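## Task

Lift the yellow can from the turntable and set it upright on the coaster, with every other can left standing in its place on the turntable.

## Robot and tools

Robot: two six-joint arms, left_arm and right_arm, each ending in a parallel gripper whose fingers can fold. The cans stand on a turntable; the goal spot is a coaster on the table. Something may occasionally tug a held part or nudge a loose object. Nothing may end up on the floor or be left off the table.

Frames. The scene frame has its origin at table height, midway between the nominal arm bases: +z up, +x out over the table, left_arm on the +y side (arm names do not match image sides). Calibrated bases in the scene frame: left_arm at (-0.093, +0.633, 0) m, right_arm at (-0.079, -0.562, 0) m, both with quat_wxyz (+1.000, 0, 0, -0.011), z up. Each arm reports its hand position (m), quaternion and velocities in its own base frame; fixed cameras and the table use the scene frame. Reported hand poses may be off by a few centimetres, more at long reach. Gripper axes: fingers point along +z, open and close along y. end_effector_position is the point between the pads when closed; fingertips extend about 33 mm past it at gaps up to 40 mm, only 9 mm when fully open.

The row. Every motion command is built from rows of 18 plain numbers, always for both arms: left_arm's 9 numbers, then right_arm's 9. Each arm's 9 are six absolute joint target angles in radians, then gripper position, force_limit, speed, each from -1 to 1. Joint order within a row and in every result list: wrist roll, wrist pitch, waist, shoulder, forearm roll, elbow. Stated ranges: elbow -2.792 to 2.792; all others -6.283 to 6.283 (real ends may differ by 0.010). A target more than 0.010 beyond a range end and beyond the current angle is refused; one past the real end is clipped there and reported as "joint sent to its limit". To keep an arm still, resend its "Joint targets" values; to keep a gripper as it is, resend its last three gripper numbers (0 is a real command).

Gripper numbers. position: +1 fully open (140 mm), about -0.8 pads touch, -1 closes until blocked. force_limit sets squeeze after a slow close (speed -1): roughly 14 N at -1, 40 N at 0, 58 N at +1 on parts up to 40 mm; faster closes grip harder (about 64 N at speed 0, 116 N at +1 from a centimetre or more away). speed: about 30 mm/s at -1, 140 at 0, 250 at +1. Grip near the fingertips (outer quarter of the pads); deeper grips may fold the fingers and hold loosely or slip. Fingers pressed tip-first into a surface fold unless fully closed. After closing with -1, confirm object_status = 2 (0 moving, 1 blocked while opening, 2 blocked while closing, 3 reached target or pads met); it can lag 0.2 to 1.7 s. To grip harder, raise force_limit and shift position between -1 and -0.98. position_measured is in counts: 3 open, ~75 = 100 mm, 139 = 60 mm, 200 = 20 mm, 230 pads together.

Tools.
execute_actions(actions, cameras): actions is a list of actions; each action is a table of up to 15 rows, one row per 1/30 s step, the last row held to fill 15 steps (0.5 s). An empty list just returns state and images. Joint targets are rate-limited (2.09 rad/s waist and shoulder, 3.14 elbow, 3.93 wrist joints), kept within a lead of measured angles, and scaled back if the gripper would jump over 70 mm; unfinished motion must be recommanded.
move(target, speed, blend, stop_force, zero, blocking, cameras): target is one 18-number row or up to 15 rows (absolute joint goals), all joints moving in step, so grippers follow curves. speed: rad/s of the joint with farthest to go, 0.01 to 2, default 0.5 (much too fast for contact). blend: corner rounding in rad for lists. stop_force: 10 to 80 N, ends an arm's path when push against its motion exceeds that since the last zero; use low speed with it, omit it when lifting off something, and give every list row the same gripper numbers. Some poses (far reach, straight wrist) give no force reading. zero (default true) rezeros before the move. blocking=false returns after 0.5 s and cannot combine with stop_force; a new move replaces a running one. Result adds a "move:" line: done, off_target, moving, held or fault, with farthest-off joints.
wait(seconds 0 to 10): let the scene run on last commands. stop(): brakes a running move; fingers continue. zoom_image(camera, region [x0,y0,x1,y1] pixels, max 504x504): closer look at a camera's latest image. finished_scene(scene 1 or 2): ends the scene irreversibly; the goal must hold without the robot.

Cameras (672x504): cam_head_left, cam_head_right, cam_high, cam_low, cam_left_wrist, cam_right_wrist.

Results list Joint positions, velocities ("within noise" when still), Joint targets, Joint torques, external joint torques, Flange force along gripper axes (includes held weight, has error), Tool commands, object_status. "joint command not followed" means the inter-arm clearance check altered targets.

Avoid: contact torques at load limits (waist, shoulder 309; elbow 145; wrist joints 40.9 N m) or 144 N external force, which stop the arm 10 s; after such a stop release a gripped fixed object before moving. Arms are stiff: targets beyond a firm contact can fault. Avoid arm-to-arm collisions, drops, releasing moving parts, slams, heavy twisting, knocking over other cans, and long stretched or loaded holds that overheat motors (MOTOR HOT, then a 30-60 s stop). Faster, smoother, lower-effort solutions are better.

Each tool is called after "Emit:" in YAML: its name, and indented under it one key for each argument.

## Session

Emit:
execute_actions:
  actions: []

Scene clock: 0.00 s.
left_arm: end_effector_position=(+0.5526, -0.1937, +0.2270) position_measured=3 object_status=3 end_effector_quat_wxyz=(-0.074, +0.916, -0.054, +0.391) | right_arm: end_effector_position=(+0.3541, +0.4067, +0.3460) position_measured=3 object_status=3 end_effector_quat_wxyz=(+0.195, +0.755, -0.620, +0.087)
Joint names: [wrist roll, wrist pitch, waist, shoulder, forearm roll, elbow]
Joint positions: left_arm=[0.195 0.668 -0.714 -0.13 1.076 2.295] | right_arm=[3.838 1.764 0.893 0.193 -0.17 1.581]
Joint velocities: within noise
Joint torques (N m): no reading
External joint torques (N m): no reading
Flange force (N): no reading
Joint targets: left_arm=[0.195 0.668 -0.714 -0.130 1.076 2.295] | right_arm=[3.838 1.764 0.893 0.193 -0.170 1.581]
Tool commands: left_gripper/position=+1.0 left_gripper/force_limit=+1.0 left_gripper/speed=+1.0 right_gripper/position=+1.0 right_gripper/force_limit=+1.0 right_gripper/speed=+1.0

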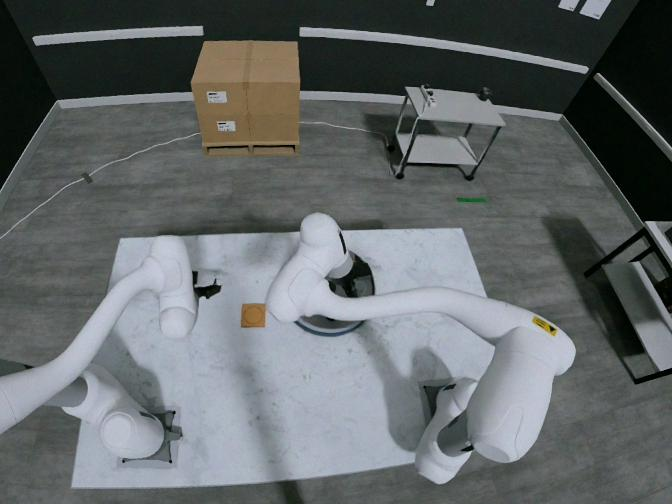

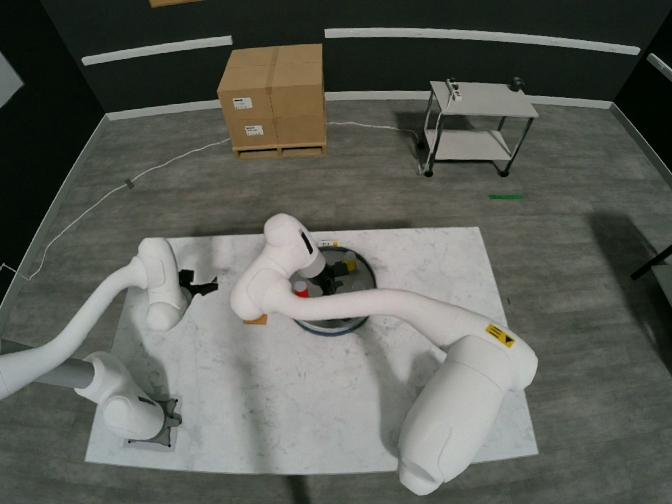

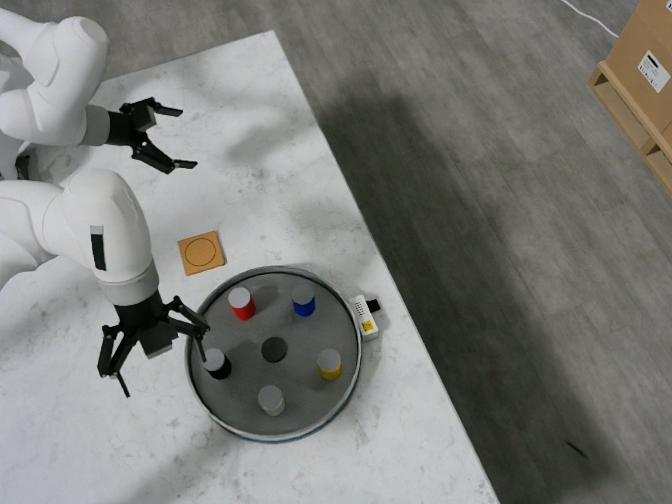

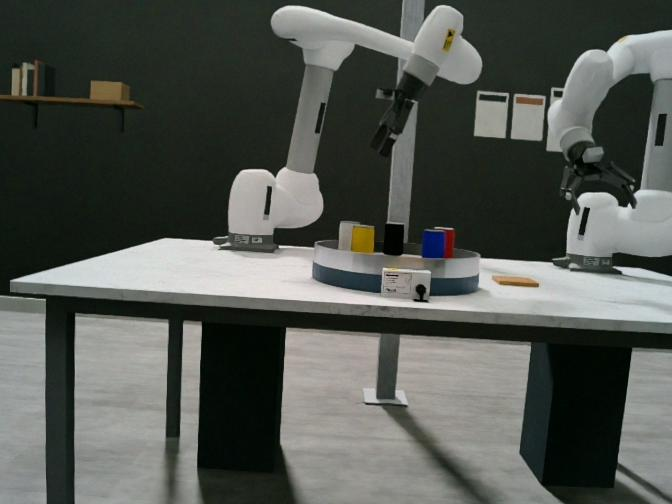

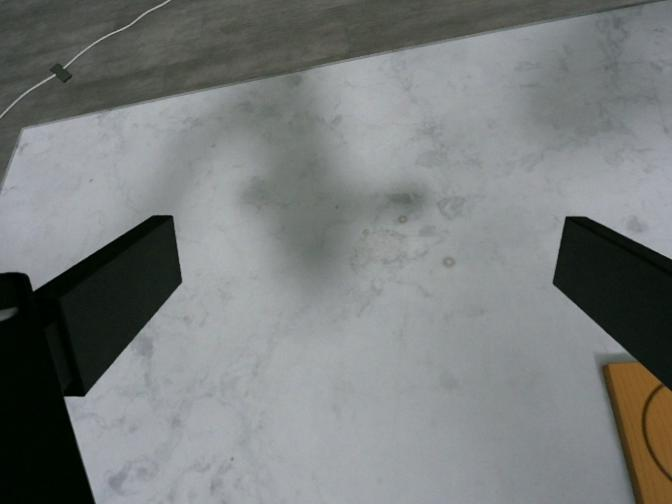

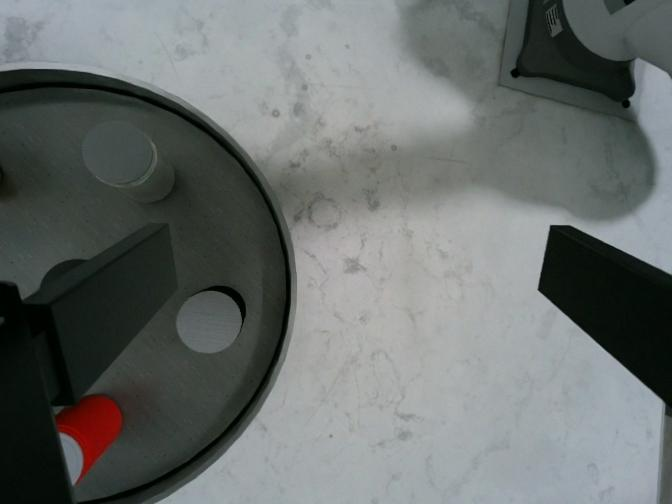

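Emit:
move:
  target: [0.195,0.668,-0.2,-0.13,1.076,2.295,1,1,1,2.70,1.609,0.4335,0.232,0,1.301,1,1,1]
  speed: 0.8

Scene clock: 4.20 s.
left_arm: end_effector_position=(+0.5764, +0.1033, +0.2271) position_measured=3 object_status=3 end_effector_quat_wxyz=(-0.171, +0.899, +0.180, +0.359) | right_arm: end_effector_position=(+0.6217, +0.3258, +0.4445) position_measured=3 object_status=3 end_effector_quat_wxyz=(+0.000, +0.940, -0.341, +0.000)
Joint names: [wrist roll, wrist pitch, waist, shoulder, forearm roll, elbow]
Joint positions: left_arm=[0.195 0.668 -0.2 -0.13 1.076 2.295] | right_arm=[2.7 1.609 0.434 0.232 0 1.301]
Joint velocities: within noise
Joint torques (N m): left_arm=[0.2 0.27 0.15 -25.09 3.28 -37.69] | right_arm=[0.05 0.41 0.66 -66.22 4.47 -40.94]
External joint torques (N m): left_arm=[-0.21 -0.18 -0.16 0.45 -0.38 -0.24] | right_arm=[-0.05 -0.44 -0.53 0.08 -0.16 -1.38]
Flange force (N): left_arm=[0.5 1.0 0.5] | right_arm=[1.8 -2.3 -1.8]
Joint targets: left_arm=[0.195 0.668 -0.200 -0.130 1.076 2.295] | right_arm=[2.700 1.609 0.434 0.232 0.000 1.301]
move: done

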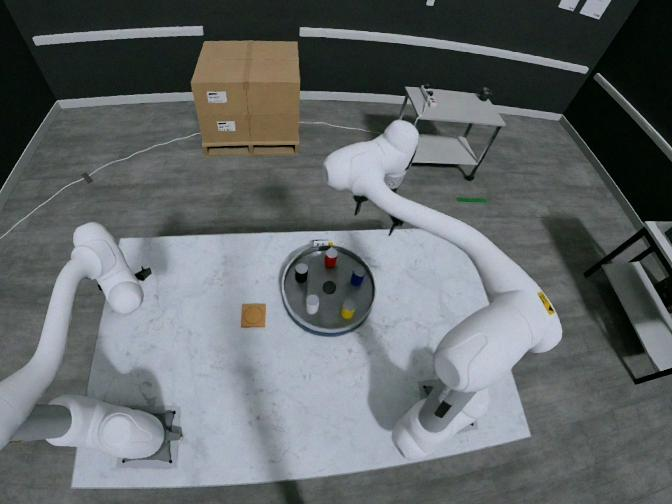

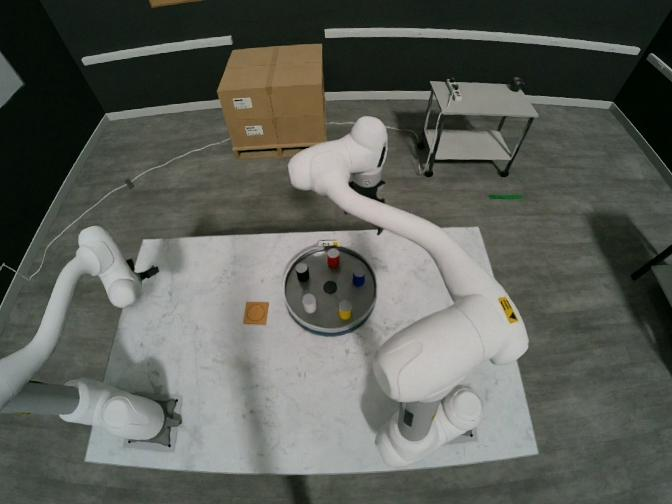

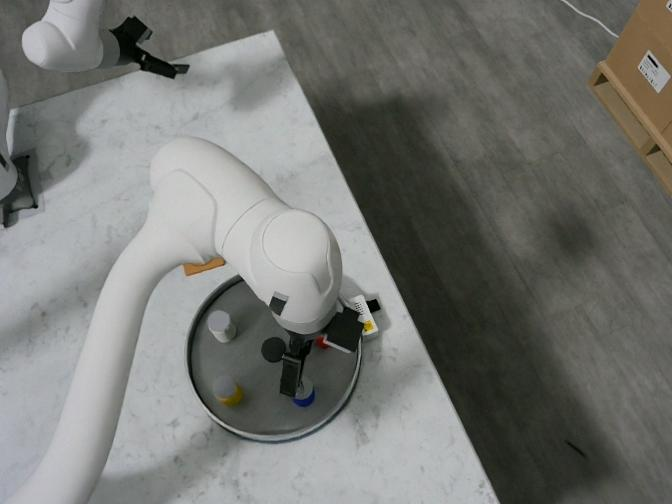

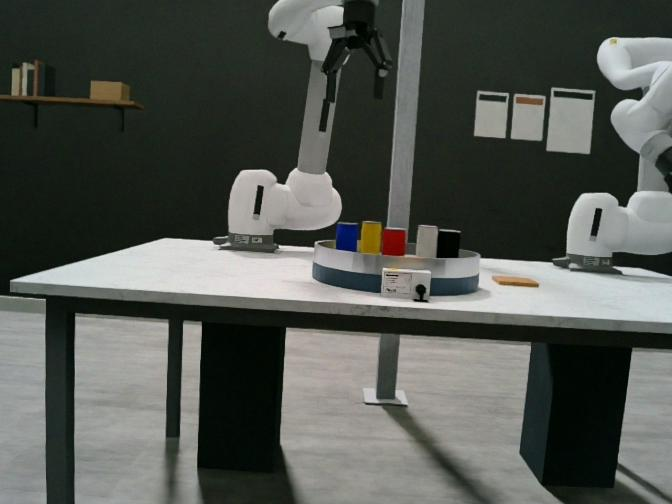

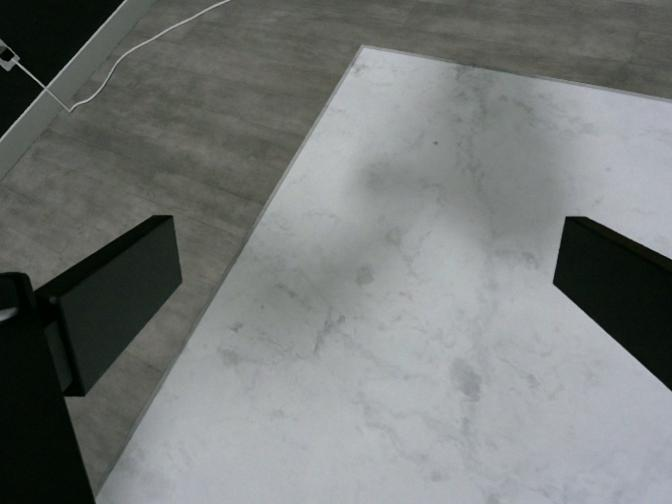

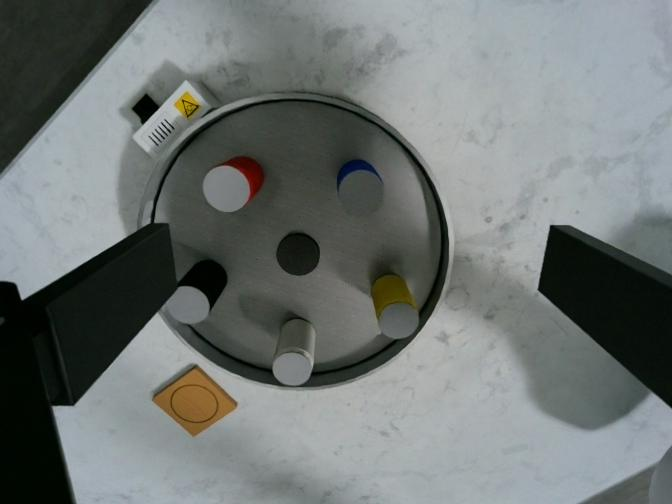

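Emit:
wait:
  seconds: 1
  cameras: ["cam_right_wrist"]

Emit:
wait:
  seconds: 2
  cameras: ["cam_right_wrist"]

Emit:
zoom_image:
  camera: "cam_right_wrist"
  region: [100, 50, 300, 200]

Scene clock: 5.47 s.
left_arm: end_effector_position=(+0.5764, +0.1033, +0.2271) position_measured=3 object_status=3 end_effector_quat_wxyz=(-0.171, +0.899, +0.180, +0.359) | right_arm: end_effector_position=(+0.6217, +0.3258, +0.4445) position_measured=3 object_status=3 end_effector_quat_wxyz=(+0.000, +0.940, -0.341, +0.000)
Joint names: [wrist roll, wrist pitch, waist, shoulder, forearm roll, elbow]
Joint positions: left_arm=[0.195 0.668 -0.2 -0.13 1.076 2.295] | right_arm=[2.7 1.609 0.433 0.232 0 1.301]
Joint velocities: within noise
Joint torques (N m): left_arm=[0.2 0.22 -0.1 -24.85 3.31 -37.7] | right_arm=[0.04 0.35 0.46 -66.44 4.47 -41.11]
External joint torques (N m): left_arm=[-0.21 -0.13 0.07 0.31 -0.41 -0.13] | right_arm=[-0.04 -0.37 -0.37 -0.71 -0.12 -1.63]
Flange force (N): left_arm=[0.5 0.4 0.4] | right_arm=[1.3 -1.7 -2.3]
Joint targets: left_arm=[0.195 0.668 -0.200 -0.130 1.076 2.295] | right_arm=[2.700 1.609 0.434 0.232 0.000 1.301]
Tool commands: left_gripper/position=+1.0 left_gripper/force_limit=+1.0 left_gripper/speed=+1.0 right_gripper/position=+1.0 right_gripper/force_limit=+1.0 right_gripper/speed=+1.0
wait: 1.00 s; at rest from the start
Images, in order (width x height): cam_right_wrist 672x504.

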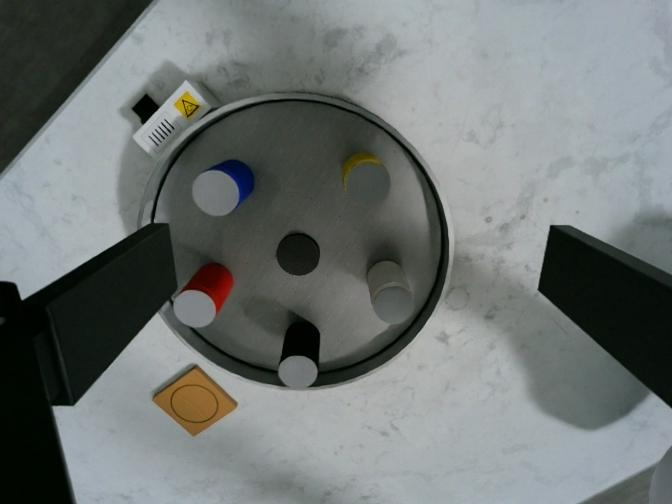

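Scene clock: 7.47 s.
left_arm: end_effector_position=(+0.5764, +0.1033, +0.2271) position_measured=3 object_status=3 end_effector_quat_wxyz=(-0.171, +0.899, +0.180, +0.359) | right_arm: end_effector_position=(+0.6217, +0.3258, +0.4445) position_measured=3 object_status=3 end_effector_quat_wxyz=(+0.000, +0.940, -0.341, +0.000)
Joint names: [wrist roll, wrist pitch, waist, shoulder, forearm roll, elbow]
Joint positions: left_arm=[0.195 0.668 -0.2 -0.13 1.076 2.295] | right_arm=[2.7 1.609 0.433 0.232 0 1.301]
Joint velocities: within noise
Joint torques (N m): left_arm=[0.19 0.24 -0.24 -25.09 3.29 -37.69] | right_arm=[0.04 0.38 0.38 -66.43 4.46 -41.05]
External joint torques (N m): left_arm=[-0.2 -0.15 0.23 0.55 -0.39 -0.06] | right_arm=[-0.04 -0.4 -0.3 -0.79 -0.12 -1.65]
Flange force (N): left_arm=[0.6 0.3 1.1] | right_arm=[1.2 -1.6 -2.3]
Joint targets: left_arm=[0.195 0.668 -0.200 -0.130 1.076 2.295] | right_arm=[2.700 1.609 0.434 0.232 0.000 1.301]
Tool commands: left_gripper/position=+1.0 left_gripper/force_limit=+1.0 left_gripper/speed=+1.0 right_gripper/position=+1.0 right_gripper/force_limit=+1.0 right_gripper/speed=+1.0
wait: 2.00 s; at rest by 0.17 s
Images, in order (width x height): cam_right_wrist 672x504.

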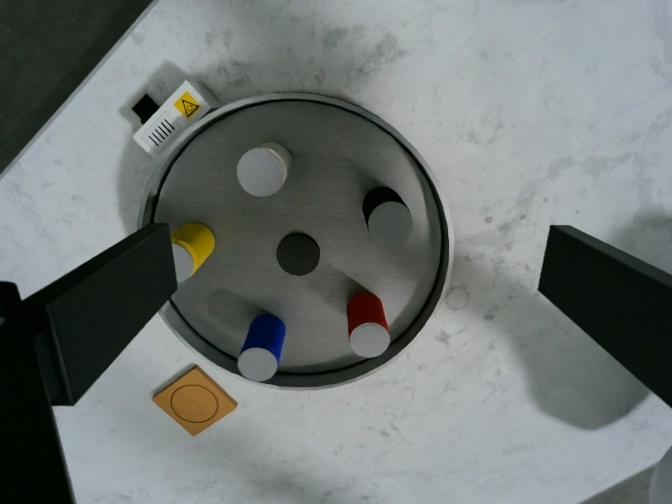

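Scaled by 2.520.

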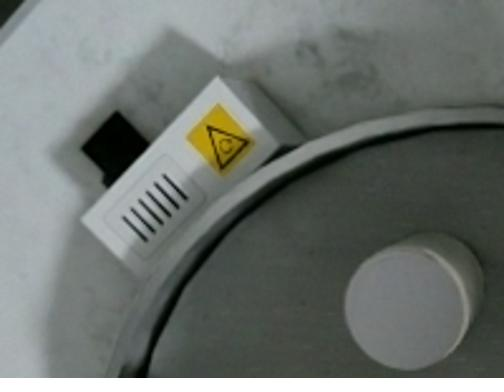

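Emit:
move:
  target: [0.195,0.668,-0.2,-0.13,1.076,2.295,1,1,1,-0.4416,1.609,0.4335,0.232,0,1.301,1,1,1]
  speed: 1.2
  cameras: ["cam_right_wrist"]

Emit:
zoom_image:
  camera: "cam_right_wrist"
  region: [168, 0, 672, 504]

Scene clock: 13.87 s.
left_arm: end_effector_position=(+0.5764, +0.1033, +0.2271) position_measured=3 object_status=3 end_effector_quat_wxyz=(-0.171, +0.899, +0.180, +0.359) | right_arm: end_effector_position=(+0.6217, +0.3258, +0.4445) position_measured=3 object_status=3 end_effector_quat_wxyz=(+0.000, +0.341, +0.940, +0.000)
Joint names: [wrist roll, wrist pitch, waist, shoulder, forearm roll, elbow]
Joint positions: left_arm=[0.195 0.668 -0.2 -0.13 1.076 2.295] | right_arm=[-0.442 1.609 0.433 0.232 0 1.301]
Joint velocities: within noise
Joint torques (N m): left_arm=[0.19 0.25 -0.08 -24.96 3.28 -37.68] | right_arm=[0.15 0.41 0.63 -66.42 4.52 -41.04]
External joint torques (N m): left_arm=[-0.2 -0.16 0.07 0.5 -0.38 -0.25] | right_arm=[-0.15 -0.41 -0.64 0.68 -0.14 -1.19]
Flange force (N): left_arm=[0.7 0.6 0.8] | right_arm=[-2.3 2.7 -1.5]
Joint targets: left_arm=[0.195 0.668 -0.200 -0.130 1.076 2.295] | right_arm=[-0.442 1.609 0.434 0.232 0.000 1.301]
move: done
Images, in order (width x height): cam_right_wrist 672x504.

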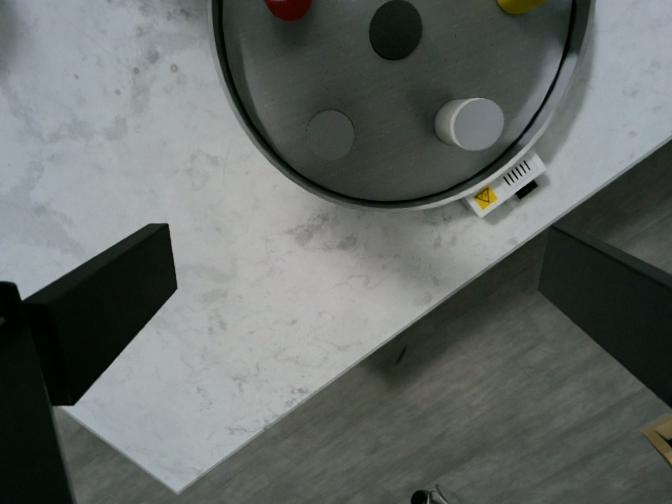

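Scaled by 1.000.

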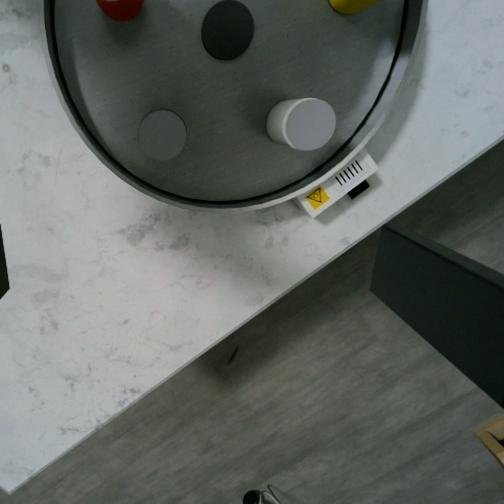

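Emit:
move:
  target: [0.195,0.668,-0.2,-0.13,1.076,2.295,1,1,1,3.1416,1.528,0.648,0.2634,0,1.3504,1,1,1]
  speed: 1.2
  cameras: ["cam_right_wrist","cam_head_left"]

Emit:
move:
  target: [0.195,0.668,-0.2,-0.13,1.076,2.295,1,1,1,0,1.528,0.648,0.2634,0,1.3504,1,1,1]
  speed: 1.2
  cameras: ["cam_right_wrist","cam_head_left"]

Scene clock: 19.33 s.
left_arm: end_effector_position=(+0.5764, +0.1033, +0.2271) position_measured=3 object_status=3 end_effector_quat_wxyz=(-0.171, +0.899, +0.180, +0.359) | right_arm: end_effector_position=(+0.5531, +0.4620, +0.3946) position_measured=3 object_status=3 end_effector_quat_wxyz=(+0.000, +0.895, -0.445, +0.000)
Joint names: [wrist roll, wrist pitch, waist, shoulder, forearm roll, elbow]
Joint positions: left_arm=[0.195 0.668 -0.2 -0.13 1.076 2.295] | right_arm=[3.142 1.528 0.648 0.263 0 1.35]
Joint velocities: within noise
Joint torques (N m): left_arm=[0.22 0.25 0.05 -25 3.31 -37.83] | right_arm=[0.09 0.41 0.66 -69.35 4.44 -41]
External joint torques (N m): left_arm=[-0.23 -0.17 -0.08 0.4 -0.39 -0.2] | right_arm=[-0.09 -0.41 -0.65 -0.95 -0.1 -1.74]
Flange force (N): left_arm=[0.4 0.8 0.5] | right_arm=[0.9 -1.9 -2.3]
Joint targets: left_arm=[0.195 0.668 -0.200 -0.130 1.076 2.295] | right_arm=[3.142 1.528 0.648 0.263 0.000 1.350]
move: done
Images, in order (width x height): cam_head_left 672x504, cam_right_wrist 672x504.

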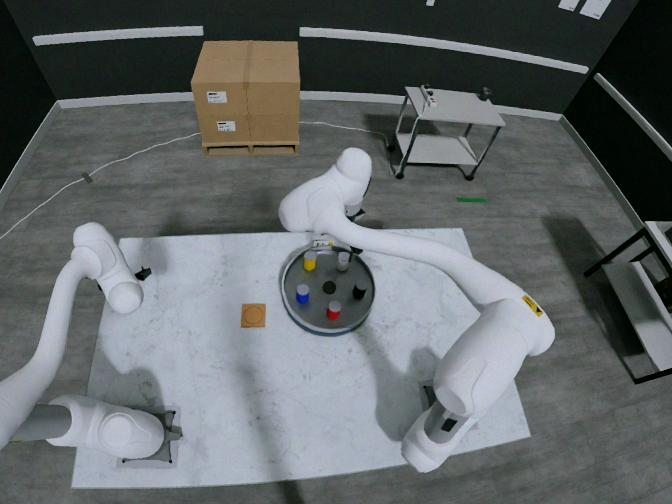

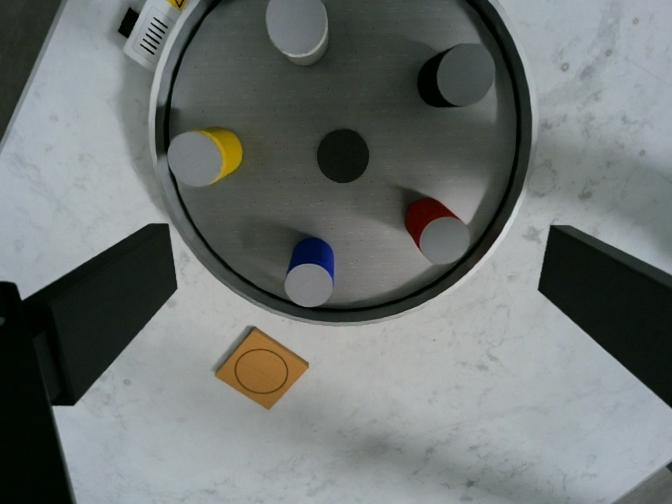

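Scene clock: 22.50 s.
left_arm: end_effector_position=(+0.5764, +0.1033, +0.2271) position_measured=3 object_status=3 end_effector_quat_wxyz=(-0.171, +0.899, +0.180, +0.359) | right_arm: end_effector_position=(+0.5531, +0.4620, +0.3946) position_measured=3 object_status=3 end_effector_quat_wxyz=(+0.000, +0.445, +0.895, +0.000)
Joint names: [wrist roll, wrist pitch, waist, shoulder, forearm roll, elbow]
Joint positions: left_arm=[0.195 0.668 -0.2 -0.13 1.076 2.295] | right_arm=[0 1.528 0.648 0.263 0 1.35]
Joint velocities: within noise
Joint torques (N m): left_arm=[0.2 0.28 -0.11 -25.08 3.29 -37.71] | right_arm=[0.17 0.38 0.6 -69.56 4.51 -41.16]
External joint torques (N m): left_arm=[-0.21 -0.19 0.11 0.47 -0.39 -0.18] | right_arm=[-0.17 -0.38 -0.8 -0.63 -0.1 -1.44]
Flange force (N): left_arm=[0.6 0.5 0.9] | right_arm=[-1.3 1.8 -1.8]
Joint targets: left_arm=[0.195 0.668 -0.200 -0.130 1.076 2.295] | right_arm=[0.000 1.528 0.648 0.263 0.000 1.350]
move: done
Images, in order (width x height): cam_head_left 672x504, cam_right_wrist 672x504.

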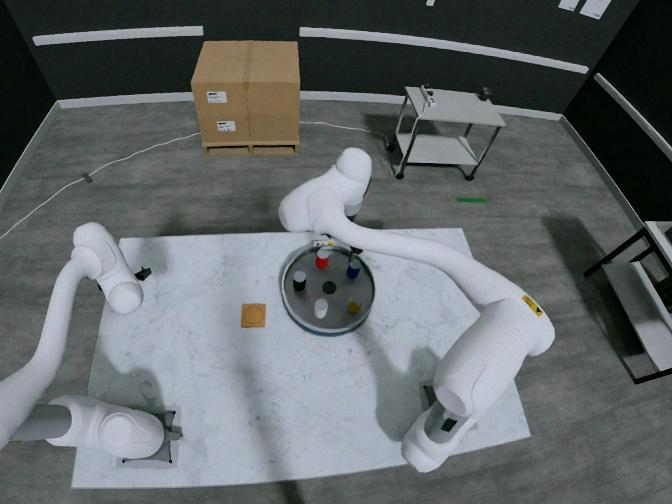

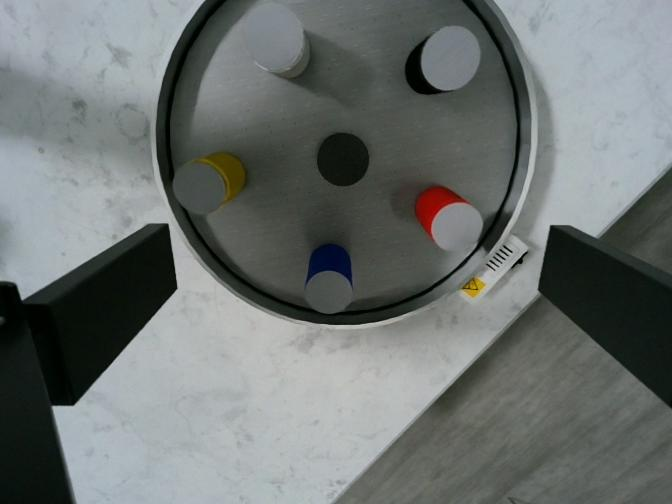

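Emit:
move:
  target: [0.195,0.668,-0.2,-0.13,1.076,2.295,1,1,1,3.1416,1.32,0.648,0.062,0,1.7596,0.4,0,0]
  speed: 1.0

Scene clock: 29.63 s.
left_arm: end_effector_position=(+0.5764, +0.1033, +0.2271) position_measured=3 object_status=3 end_effector_quat_wxyz=(-0.171, +0.899, +0.180, +0.359) | right_arm: end_effector_position=(+0.4415, +0.3775, +0.3000) position_measured=78 object_status=3 end_effector_quat_wxyz=(+0.000, +0.895, -0.445, +0.000)
Joint names: [wrist roll, wrist pitch, waist, shoulder, forearm roll, elbow]
Joint positions: left_arm=[0.195 0.668 -0.2 -0.13 1.076 2.295] | right_arm=[3.142 1.32 0.648 0.062 0 1.76]
Joint velocities: within noise
Joint torques (N m): left_arm=[0.25 0.28 -0.37 -25.12 3.31 -37.71] | right_arm=[0.09 0.34 0.39 -47.44 4.29 -39.94]
External joint torques (N m): left_arm=[-0.26 -0.19 0.45 0.1 -0.4 -0.29] | right_arm=[-0.09 -0.34 -0.43 -0.41 -0.11 -1.27]
Flange force (N): left_arm=[0.9 -0.5 0.8] | right_arm=[0.8 -1.5 -1.3]
Joint targets: left_arm=[0.195 0.668 -0.200 -0.130 1.076 2.295] | right_arm=[3.142 1.320 0.648 0.062 0.000 1.760]
move: done

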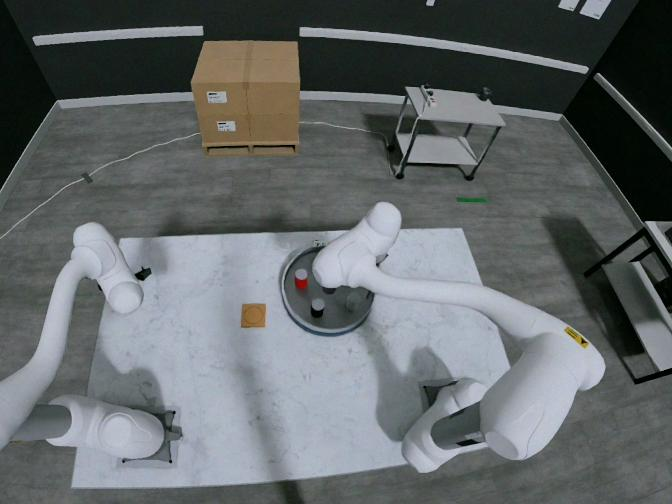

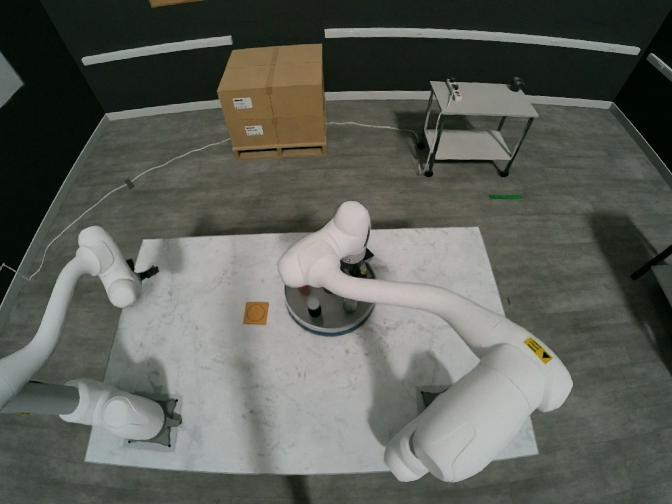

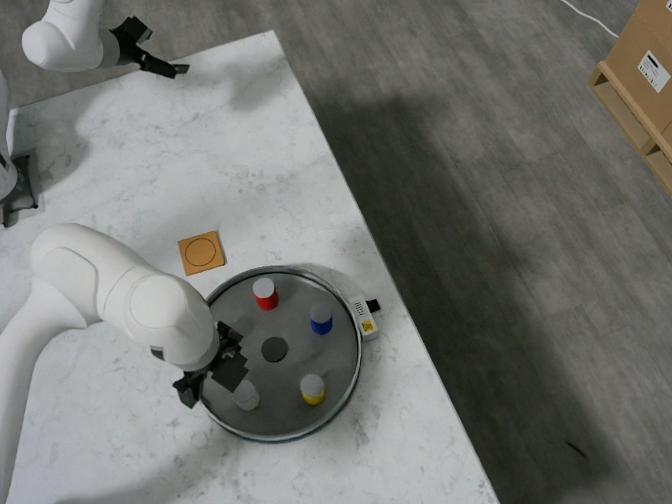

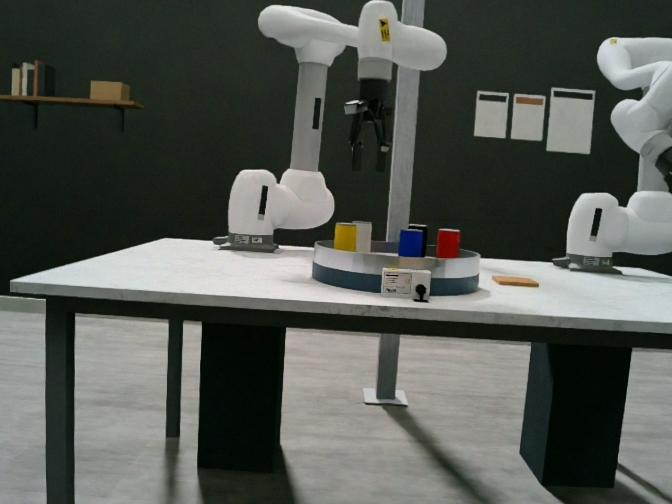

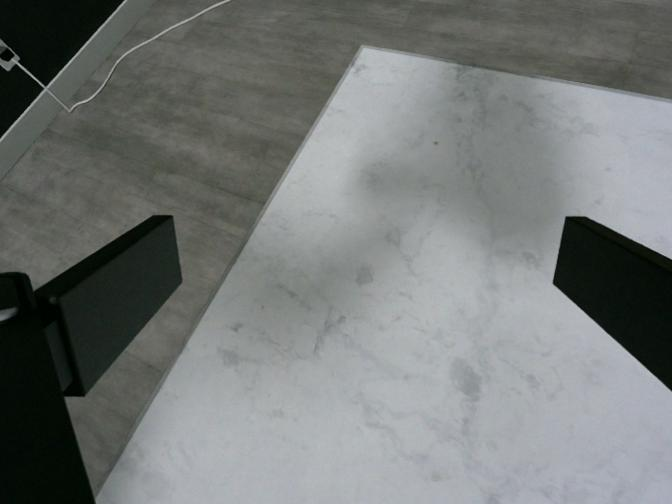

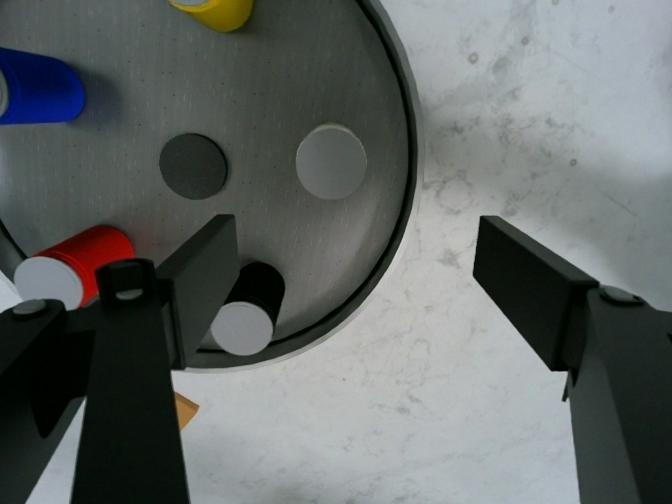

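Emit:
move:
  target: [0.195,0.668,-0.2,-0.13,1.076,2.295,1,1,1,3.1416,1.1355,0.648,0.1182,0,1.8879,0.4,0,0]
  speed: 0.5
  cameras: ["cam_low","cam_right_wrist"]

Scene clock: 32.93 s.
left_arm: end_effector_position=(+0.5764, +0.1033, +0.2271) position_measured=3 object_status=3 end_effector_quat_wxyz=(-0.171, +0.899, +0.180, +0.359) | right_arm: end_effector_position=(+0.4416, +0.3776, +0.2000) position_measured=78 object_status=3 end_effector_quat_wxyz=(+0.000, +0.895, -0.445, +0.000)
Joint names: [wrist roll, wrist pitch, waist, shoulder, forearm roll, elbow]
Joint positions: left_arm=[0.195 0.668 -0.2 -0.13 1.076 2.295] | right_arm=[3.142 1.136 0.648 0.118 0 1.888]
Joint velocities: within noise
Joint torques (N m): left_arm=[0.22 0.26 -0.27 -24.97 3.28 -37.71] | right_arm=[0.06 0.31 0.87 -50.23 4.01 -36.95]
External joint torques (N m): left_arm=[-0.23 -0.17 0.36 -0.12 -0.37 -0.3] | right_arm=[-0.06 -0.32 -0.76 -1.16 -0.08 -1.78]
Flange force (N): left_arm=[0.8 -0.6 0.2] | right_arm=[1.3 -1.3 -2.3]
Joint targets: left_arm=[0.195 0.668 -0.200 -0.130 1.076 2.295] | right_arm=[3.142 1.135 0.648 0.118 0.000 1.888]
move: done
Images, in order (width x height): cam_low 672x504, cam_right_wrist 672x504.

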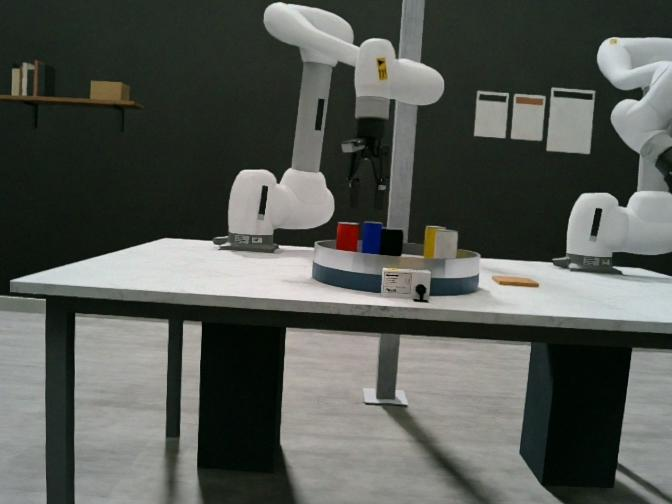

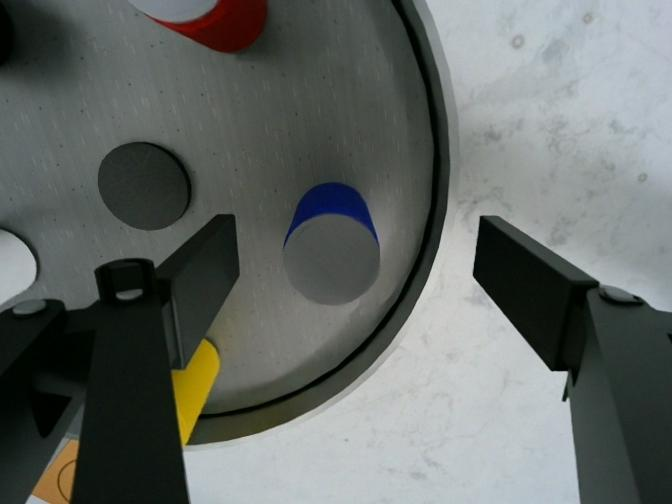

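Emit:
move:
  target: [0.195,0.668,-0.2,-0.13,1.076,2.295,1,1,1,3.1416,0.9692,0.708,0.2097,0,1.9627,0.4,0,-0.5]
  speed: 0.3
  cameras: ["cam_low","cam_high","cam_right_wrist"]

Emit:
zoom_image:
  camera: "cam_low"
  region: [290, 150, 500, 310]

Emit:
wait:
  seconds: 0.3
  cameras: ["cam_right_wrist"]

Scene clock: 35.87 s.
left_arm: end_effector_position=(+0.5764, +0.1033, +0.2271) position_measured=3 object_status=3 end_effector_quat_wxyz=(-0.171, +0.899, +0.180, +0.359) | right_arm: end_effector_position=(+0.4257, +0.4098, +0.1101) position_measured=78 object_status=3 end_effector_quat_wxyz=(+0.000, +0.908, -0.418, +0.000)
Joint names: [wrist roll, wrist pitch, waist, shoulder, forearm roll, elbow]
Joint positions: left_arm=[0.195 0.668 -0.2 -0.13 1.076 2.295] | right_arm=[3.142 0.969 0.708 0.21 0 1.963]
Joint velocities: within noise
Joint torques (N m): left_arm=[0.18 0.21 -0.22 -25.1 3.28 -37.71] | right_arm=[0.07 0.4 0.68 -56.07 3.67 -34.51]
External joint torques (N m): left_arm=[-0.19 -0.12 0.27 0.42 -0.39 -0.07] | right_arm=[-0.07 -0.41 -0.75 -0.84 -0.1 -0.58]
Flange force (N): left_arm=[0.6 0.1 0.9] | right_arm=[1.4 0.3 -0.6]
Joint targets: left_arm=[0.195 0.668 -0.200 -0.130 1.076 2.295] | right_arm=[3.142 0.969 0.708 0.210 0.000 1.963]
move: done
Images, in order (width x height): cam_high 672x504, cam_low 672x504, cam_right_wrist 672x504.

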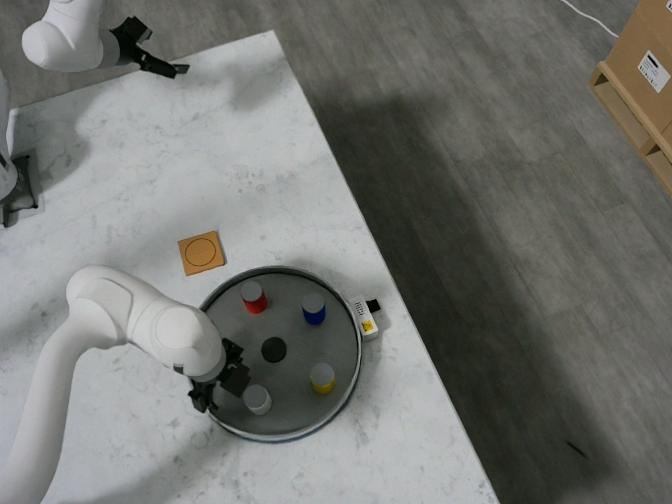

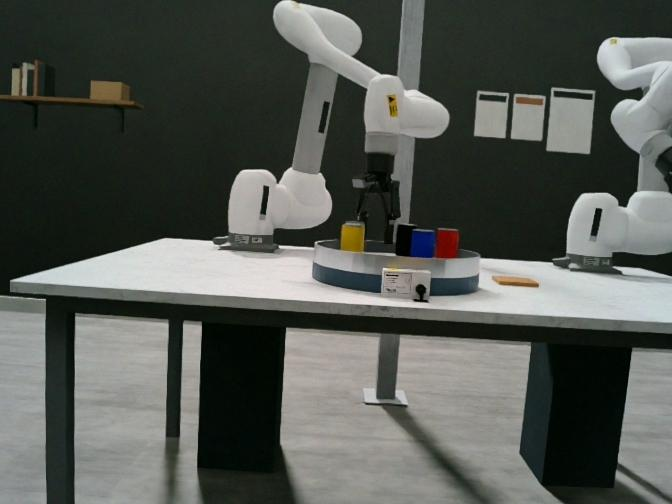

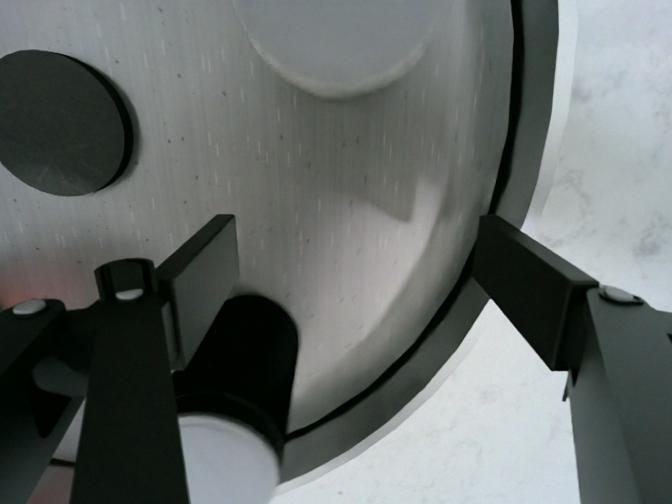

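Scaled by 2.400.

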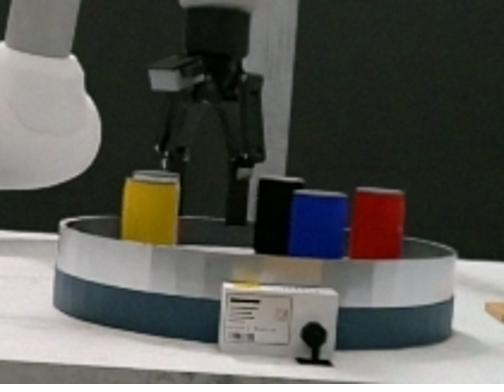

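Scene clock: 36.17 s.
left_arm: end_effector_position=(+0.5764, +0.1033, +0.2271) position_measured=3 object_status=3 end_effector_quat_wxyz=(-0.171, +0.899, +0.180, +0.359) | right_arm: end_effector_position=(+0.4257, +0.4098, +0.1100) position_measured=78 object_status=3 end_effector_quat_wxyz=(+0.000, +0.908, -0.418, +0.000)
Joint names: [wrist roll, wrist pitch, waist, shoulder, forearm roll, elbow]
Joint positions: left_arm=[0.195 0.668 -0.2 -0.13 1.076 2.295] | right_arm=[3.142 0.969 0.708 0.21 0 1.963]
Joint velocities: within noise
Joint torques (N m): left_arm=[0.2 0.26 -0.22 -25.18 3.31 -37.73] | right_arm=[0.06 0.39 0.39 -56.55 3.68 -34.08]
External joint torques (N m): left_arm=[-0.21 -0.17 0.22 0.64 -0.42 -0.09] | right_arm=[-0.06 -0.4 -0.24 -0.48 -0.11 -1.05]
Flange force (N): left_arm=[0.6 0.4 1.2] | right_arm=[0.4 -1.1 -0.7]
Joint targets: left_arm=[0.195 0.668 -0.200 -0.130 1.076 2.295] | right_arm=[3.142 0.969 0.708 0.210 0.000 1.963]
Tool commands: left_gripper/position=+1.0 left_gripper/force_limit=+1.0 left_gripper/speed=+1.0 right_gripper/position=+0.4 right_gripper/force_limit=+0.0 right_gripper/speed=-0.5
wait: 0.30 s; at rest by 0.17 s
Images, in order (width x height): cam_right_wrist 672x504.

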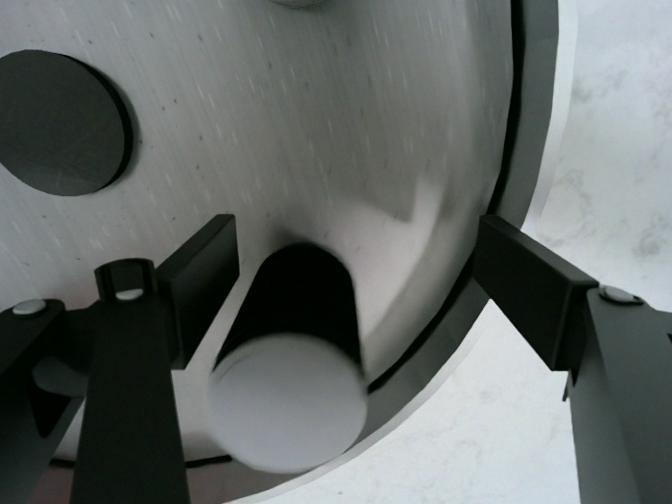

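Emit:
wait:
  seconds: 0.1
  cameras: []

Scene clock: 37.90 s.
left_arm: end_effector_position=(+0.5764, +0.1033, +0.2271) position_measured=3 object_status=3 end_effector_quat_wxyz=(-0.171, +0.899, +0.180, +0.359) | right_arm: end_effector_position=(+0.4257, +0.4098, +0.1100) position_measured=78 object_status=3 end_effector_quat_wxyz=(+0.000, +0.908, -0.418, +0.000)
Joint names: [wrist roll, wrist pitch, waist, shoulder, forearm roll, elbow]
Joint positions: left_arm=[0.195 0.668 -0.2 -0.13 1.076 2.295] | right_arm=[3.142 0.969 0.708 0.21 0 1.963]
Joint velocities: within noise
Joint torques (N m): left_arm=[0.22 0.25 -0.26 -24.97 3.28 -37.68] | right_arm=[0.08 0.37 0.45 -56.44 3.66 -33.98]
External joint torques (N m): left_arm=[-0.23 -0.16 0.29 0.37 -0.38 -0.21] | right_arm=[-0.08 -0.37 -0.52 -0.32 -0.11 -1.06]
Flange force (N): left_arm=[0.8 0.1 0.9] | right_arm=[0.9 -1.3 -0.6]
Joint targets: left_arm=[0.195 0.668 -0.200 -0.130 1.076 2.295] | right_arm=[3.142 0.969 0.708 0.210 0.000 1.963]
Tool commands: left_gripper/position=+1.0 left_gripper/force_limit=+1.0 left_gripper/speed=+1.0 right_gripper/position=+0.4 right_gripper/force_limit=+0.0 right_gripper/speed=-0.5
wait: 0.10 s; at rest from the start
No camera images: "cameras" was empty.

Emit:
wait:
  seconds: 7.6
  cameras: ["cam_right_wrist"]

Emit:
move:
  target:
    - [0.195,0.668,-0.2,-0.13,1.076,2.295,1,1,1,3.1416,0.9692,0.588,0.2097,0,1.9627,0.4,0,-0.5]
  speed: [0.231]
  blocking: false
  cameras: ["cam_right_wrist"]

Emit:
wait:
  seconds: 0.1
  cameras: ["cam_right_wrist"]

Scene clock: 45.87 s.
left_arm: end_effector_position=(+0.5764, +0.1033, +0.2271) position_measured=3 object_status=3 end_effector_quat_wxyz=(-0.171, +0.899, +0.180, +0.359) | right_arm: end_effector_position=(+0.4257, +0.4098, +0.1100) position_measured=78 object_status=3 end_effector_quat_wxyz=(+0.000, +0.908, -0.418, +0.000)
Joint names: [wrist roll, wrist pitch, waist, shoulder, forearm roll, elbow]
Joint positions: left_arm=[0.195 0.668 -0.2 -0.13 1.076 2.295] | right_arm=[3.142 0.969 0.708 0.21 0 1.963]
Joint velocities: within noise
Joint torques (N m): left_arm=[0.15 0.25 -0.21 -25.14 3.31 -37.84] | right_arm=[0.07 0.38 0.62 -56.36 3.67 -34]
External joint torques (N m): left_arm=[-0.16 -0.16 0.21 0.79 -0.41 0.03] | right_arm=[-0.07 -0.39 -0.56 -0.37 -0.1 -1.08]
Flange force (N): left_arm=[0.6 0.4 1.4] | right_arm=[1.0 -1.3 -0.6]
Joint targets: left_arm=[0.195 0.668 -0.200 -0.130 1.076 2.295] | right_arm=[3.142 0.969 0.708 0.210 0.000 1.963]
Tool commands: left_gripper/position=+1.0 left_gripper/force_limit=+1.0 left_gripper/speed=+1.0 right_gripper/position=+0.4 right_gripper/force_limit=+0.0 right_gripper/speed=-0.5
wait: 7.60 s; at rest from the start
Images, in order (width x height): cam_right_wrist 672x504.

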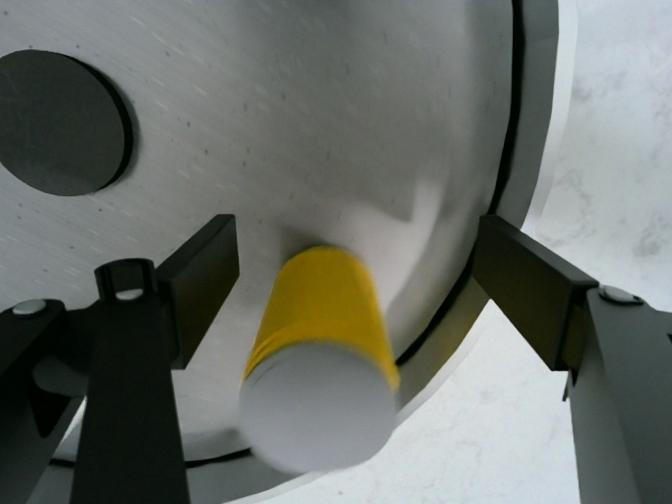

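Scene clock: 46.37 s.
left_arm: end_effector_position=(+0.5764, +0.1033, +0.2271) position_measured=3 object_status=3 end_effector_quat_wxyz=(-0.171, +0.899, +0.180, +0.359) | right_arm: end_effector_position=(+0.4612, +0.3694, +0.1100) position_measured=78 object_status=3 end_effector_quat_wxyz=(+0.000, +0.888, -0.459, +0.000) end_effector_velocity=(+0.086, -0.107, +0.000) end_effector_angular_velocity=(+0.000, -0.001, -0.233)
Joint names: [wrist roll, wrist pitch, waist, shoulder, forearm roll, elbow]
Joint positions: left_arm=[0.195 0.668 -0.2 -0.13 1.076 2.295] | right_arm=[3.142 0.969 0.617 0.21 0 1.963]
Joint velocities: left_arm=[within noise] | right_arm=[0 0 -0.233 0 0 -0.001]
Joint torques (N m): left_arm=[0.19 0.27 -0.09 -24.78 3.3 -37.77] | right_arm=[0.08 0.39 0.17 -56.6 3.69 -33.95]
External joint torques (N m): left_arm=[-0.2 -0.17 0.06 0.44 -0.41 0.02] | right_arm=[-0.08 -0.38 -0.4 -0.35 -0.15 -1]
Flange force (N): left_arm=[0.3 0.4 0.7] | right_arm=[0.7 -1.2 -0.5]
Joint targets: left_arm=[0.195 0.668 -0.200 -0.130 1.076 2.295] | right_arm=[3.142 0.969 0.598 0.210 0.000 1.963]
Tool commands: left_gripper/position=+1.0 left_gripper/force_limit=+1.0 left_gripper/speed=+1.0 right_gripper/position=+0.4 right_gripper/force_limit=+0.0 right_gripper/speed=-0.5
move: running; right_arm: the waist is farthest, 0.029 rad from its target
Images, in order (width x height): cam_right_wrist 672x504.

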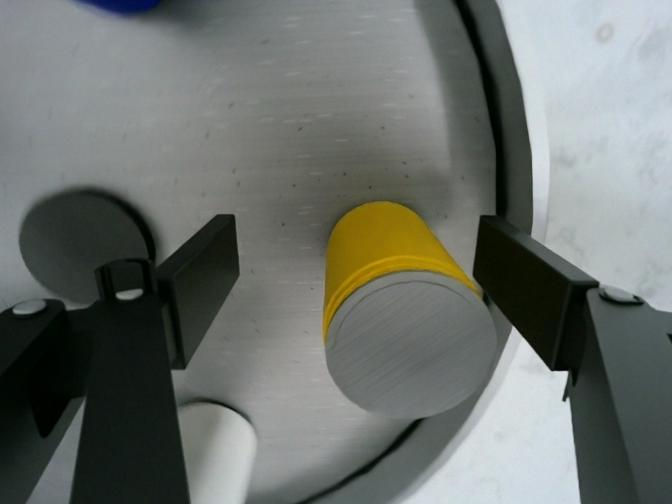

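Scene clock: 46.47 s.
left_arm: end_effector_position=(+0.5764, +0.1033, +0.2271) position_measured=3 object_status=3 end_effector_quat_wxyz=(-0.171, +0.899, +0.180, +0.359) | right_arm: end_effector_position=(+0.4694, +0.3590, +0.1100) position_measured=78 object_status=3 end_effector_quat_wxyz=(+0.000, +0.883, -0.469, +0.000) end_effector_velocity=(+0.066, -0.087, +0.000) end_effector_angular_velocity=(+0.000, +0.000, -0.186)
Joint names: [wrist roll, wrist pitch, waist, shoulder, forearm roll, elbow]
Joint positions: left_arm=[0.195 0.668 -0.2 -0.13 1.076 2.295] | right_arm=[3.142 0.969 0.594 0.21 0 1.963]
Joint velocities: left_arm=[within noise] | right_arm=[0 0.001 -0.186 0 0 0]
Joint torques (N m): left_arm=[0.19 0.23 -0.15 -24.95 3.31 -37.72] | right_arm=[0.06 0.42 3.78 -57.43 3.81 -33.57]
External joint torques (N m): left_arm=[-0.2 -0.13 0.15 0.47 -0.43 0.07] | right_arm=[-0.07 -0.41 1.09 -0.73 -0.14 -1.08]
Flange force (N): left_arm=[0.3 0.2 0.7] | right_arm=[-1.8 -0.8 -0.9]
Joint targets: left_arm=[0.195 0.668 -0.200 -0.130 1.076 2.295] | right_arm=[3.142 0.969 0.588 0.210 0.000 1.963]
Tool commands: left_gripper/position=+1.0 left_gripper/force_limit=+1.0 left_gripper/speed=+1.0 right_gripper/position=+0.4 right_gripper/force_limit=+0.0 right_gripper/speed=-0.5
earlier move: running
wait: 0.10 s; no rest
Images, in order (width x height): cam_right_wrist 672x504.

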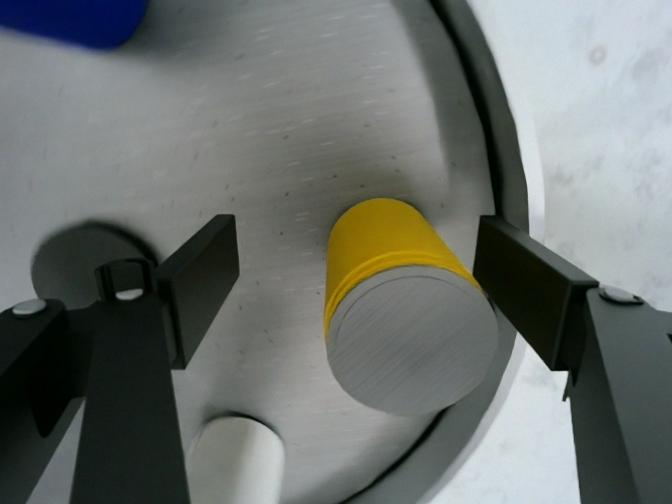

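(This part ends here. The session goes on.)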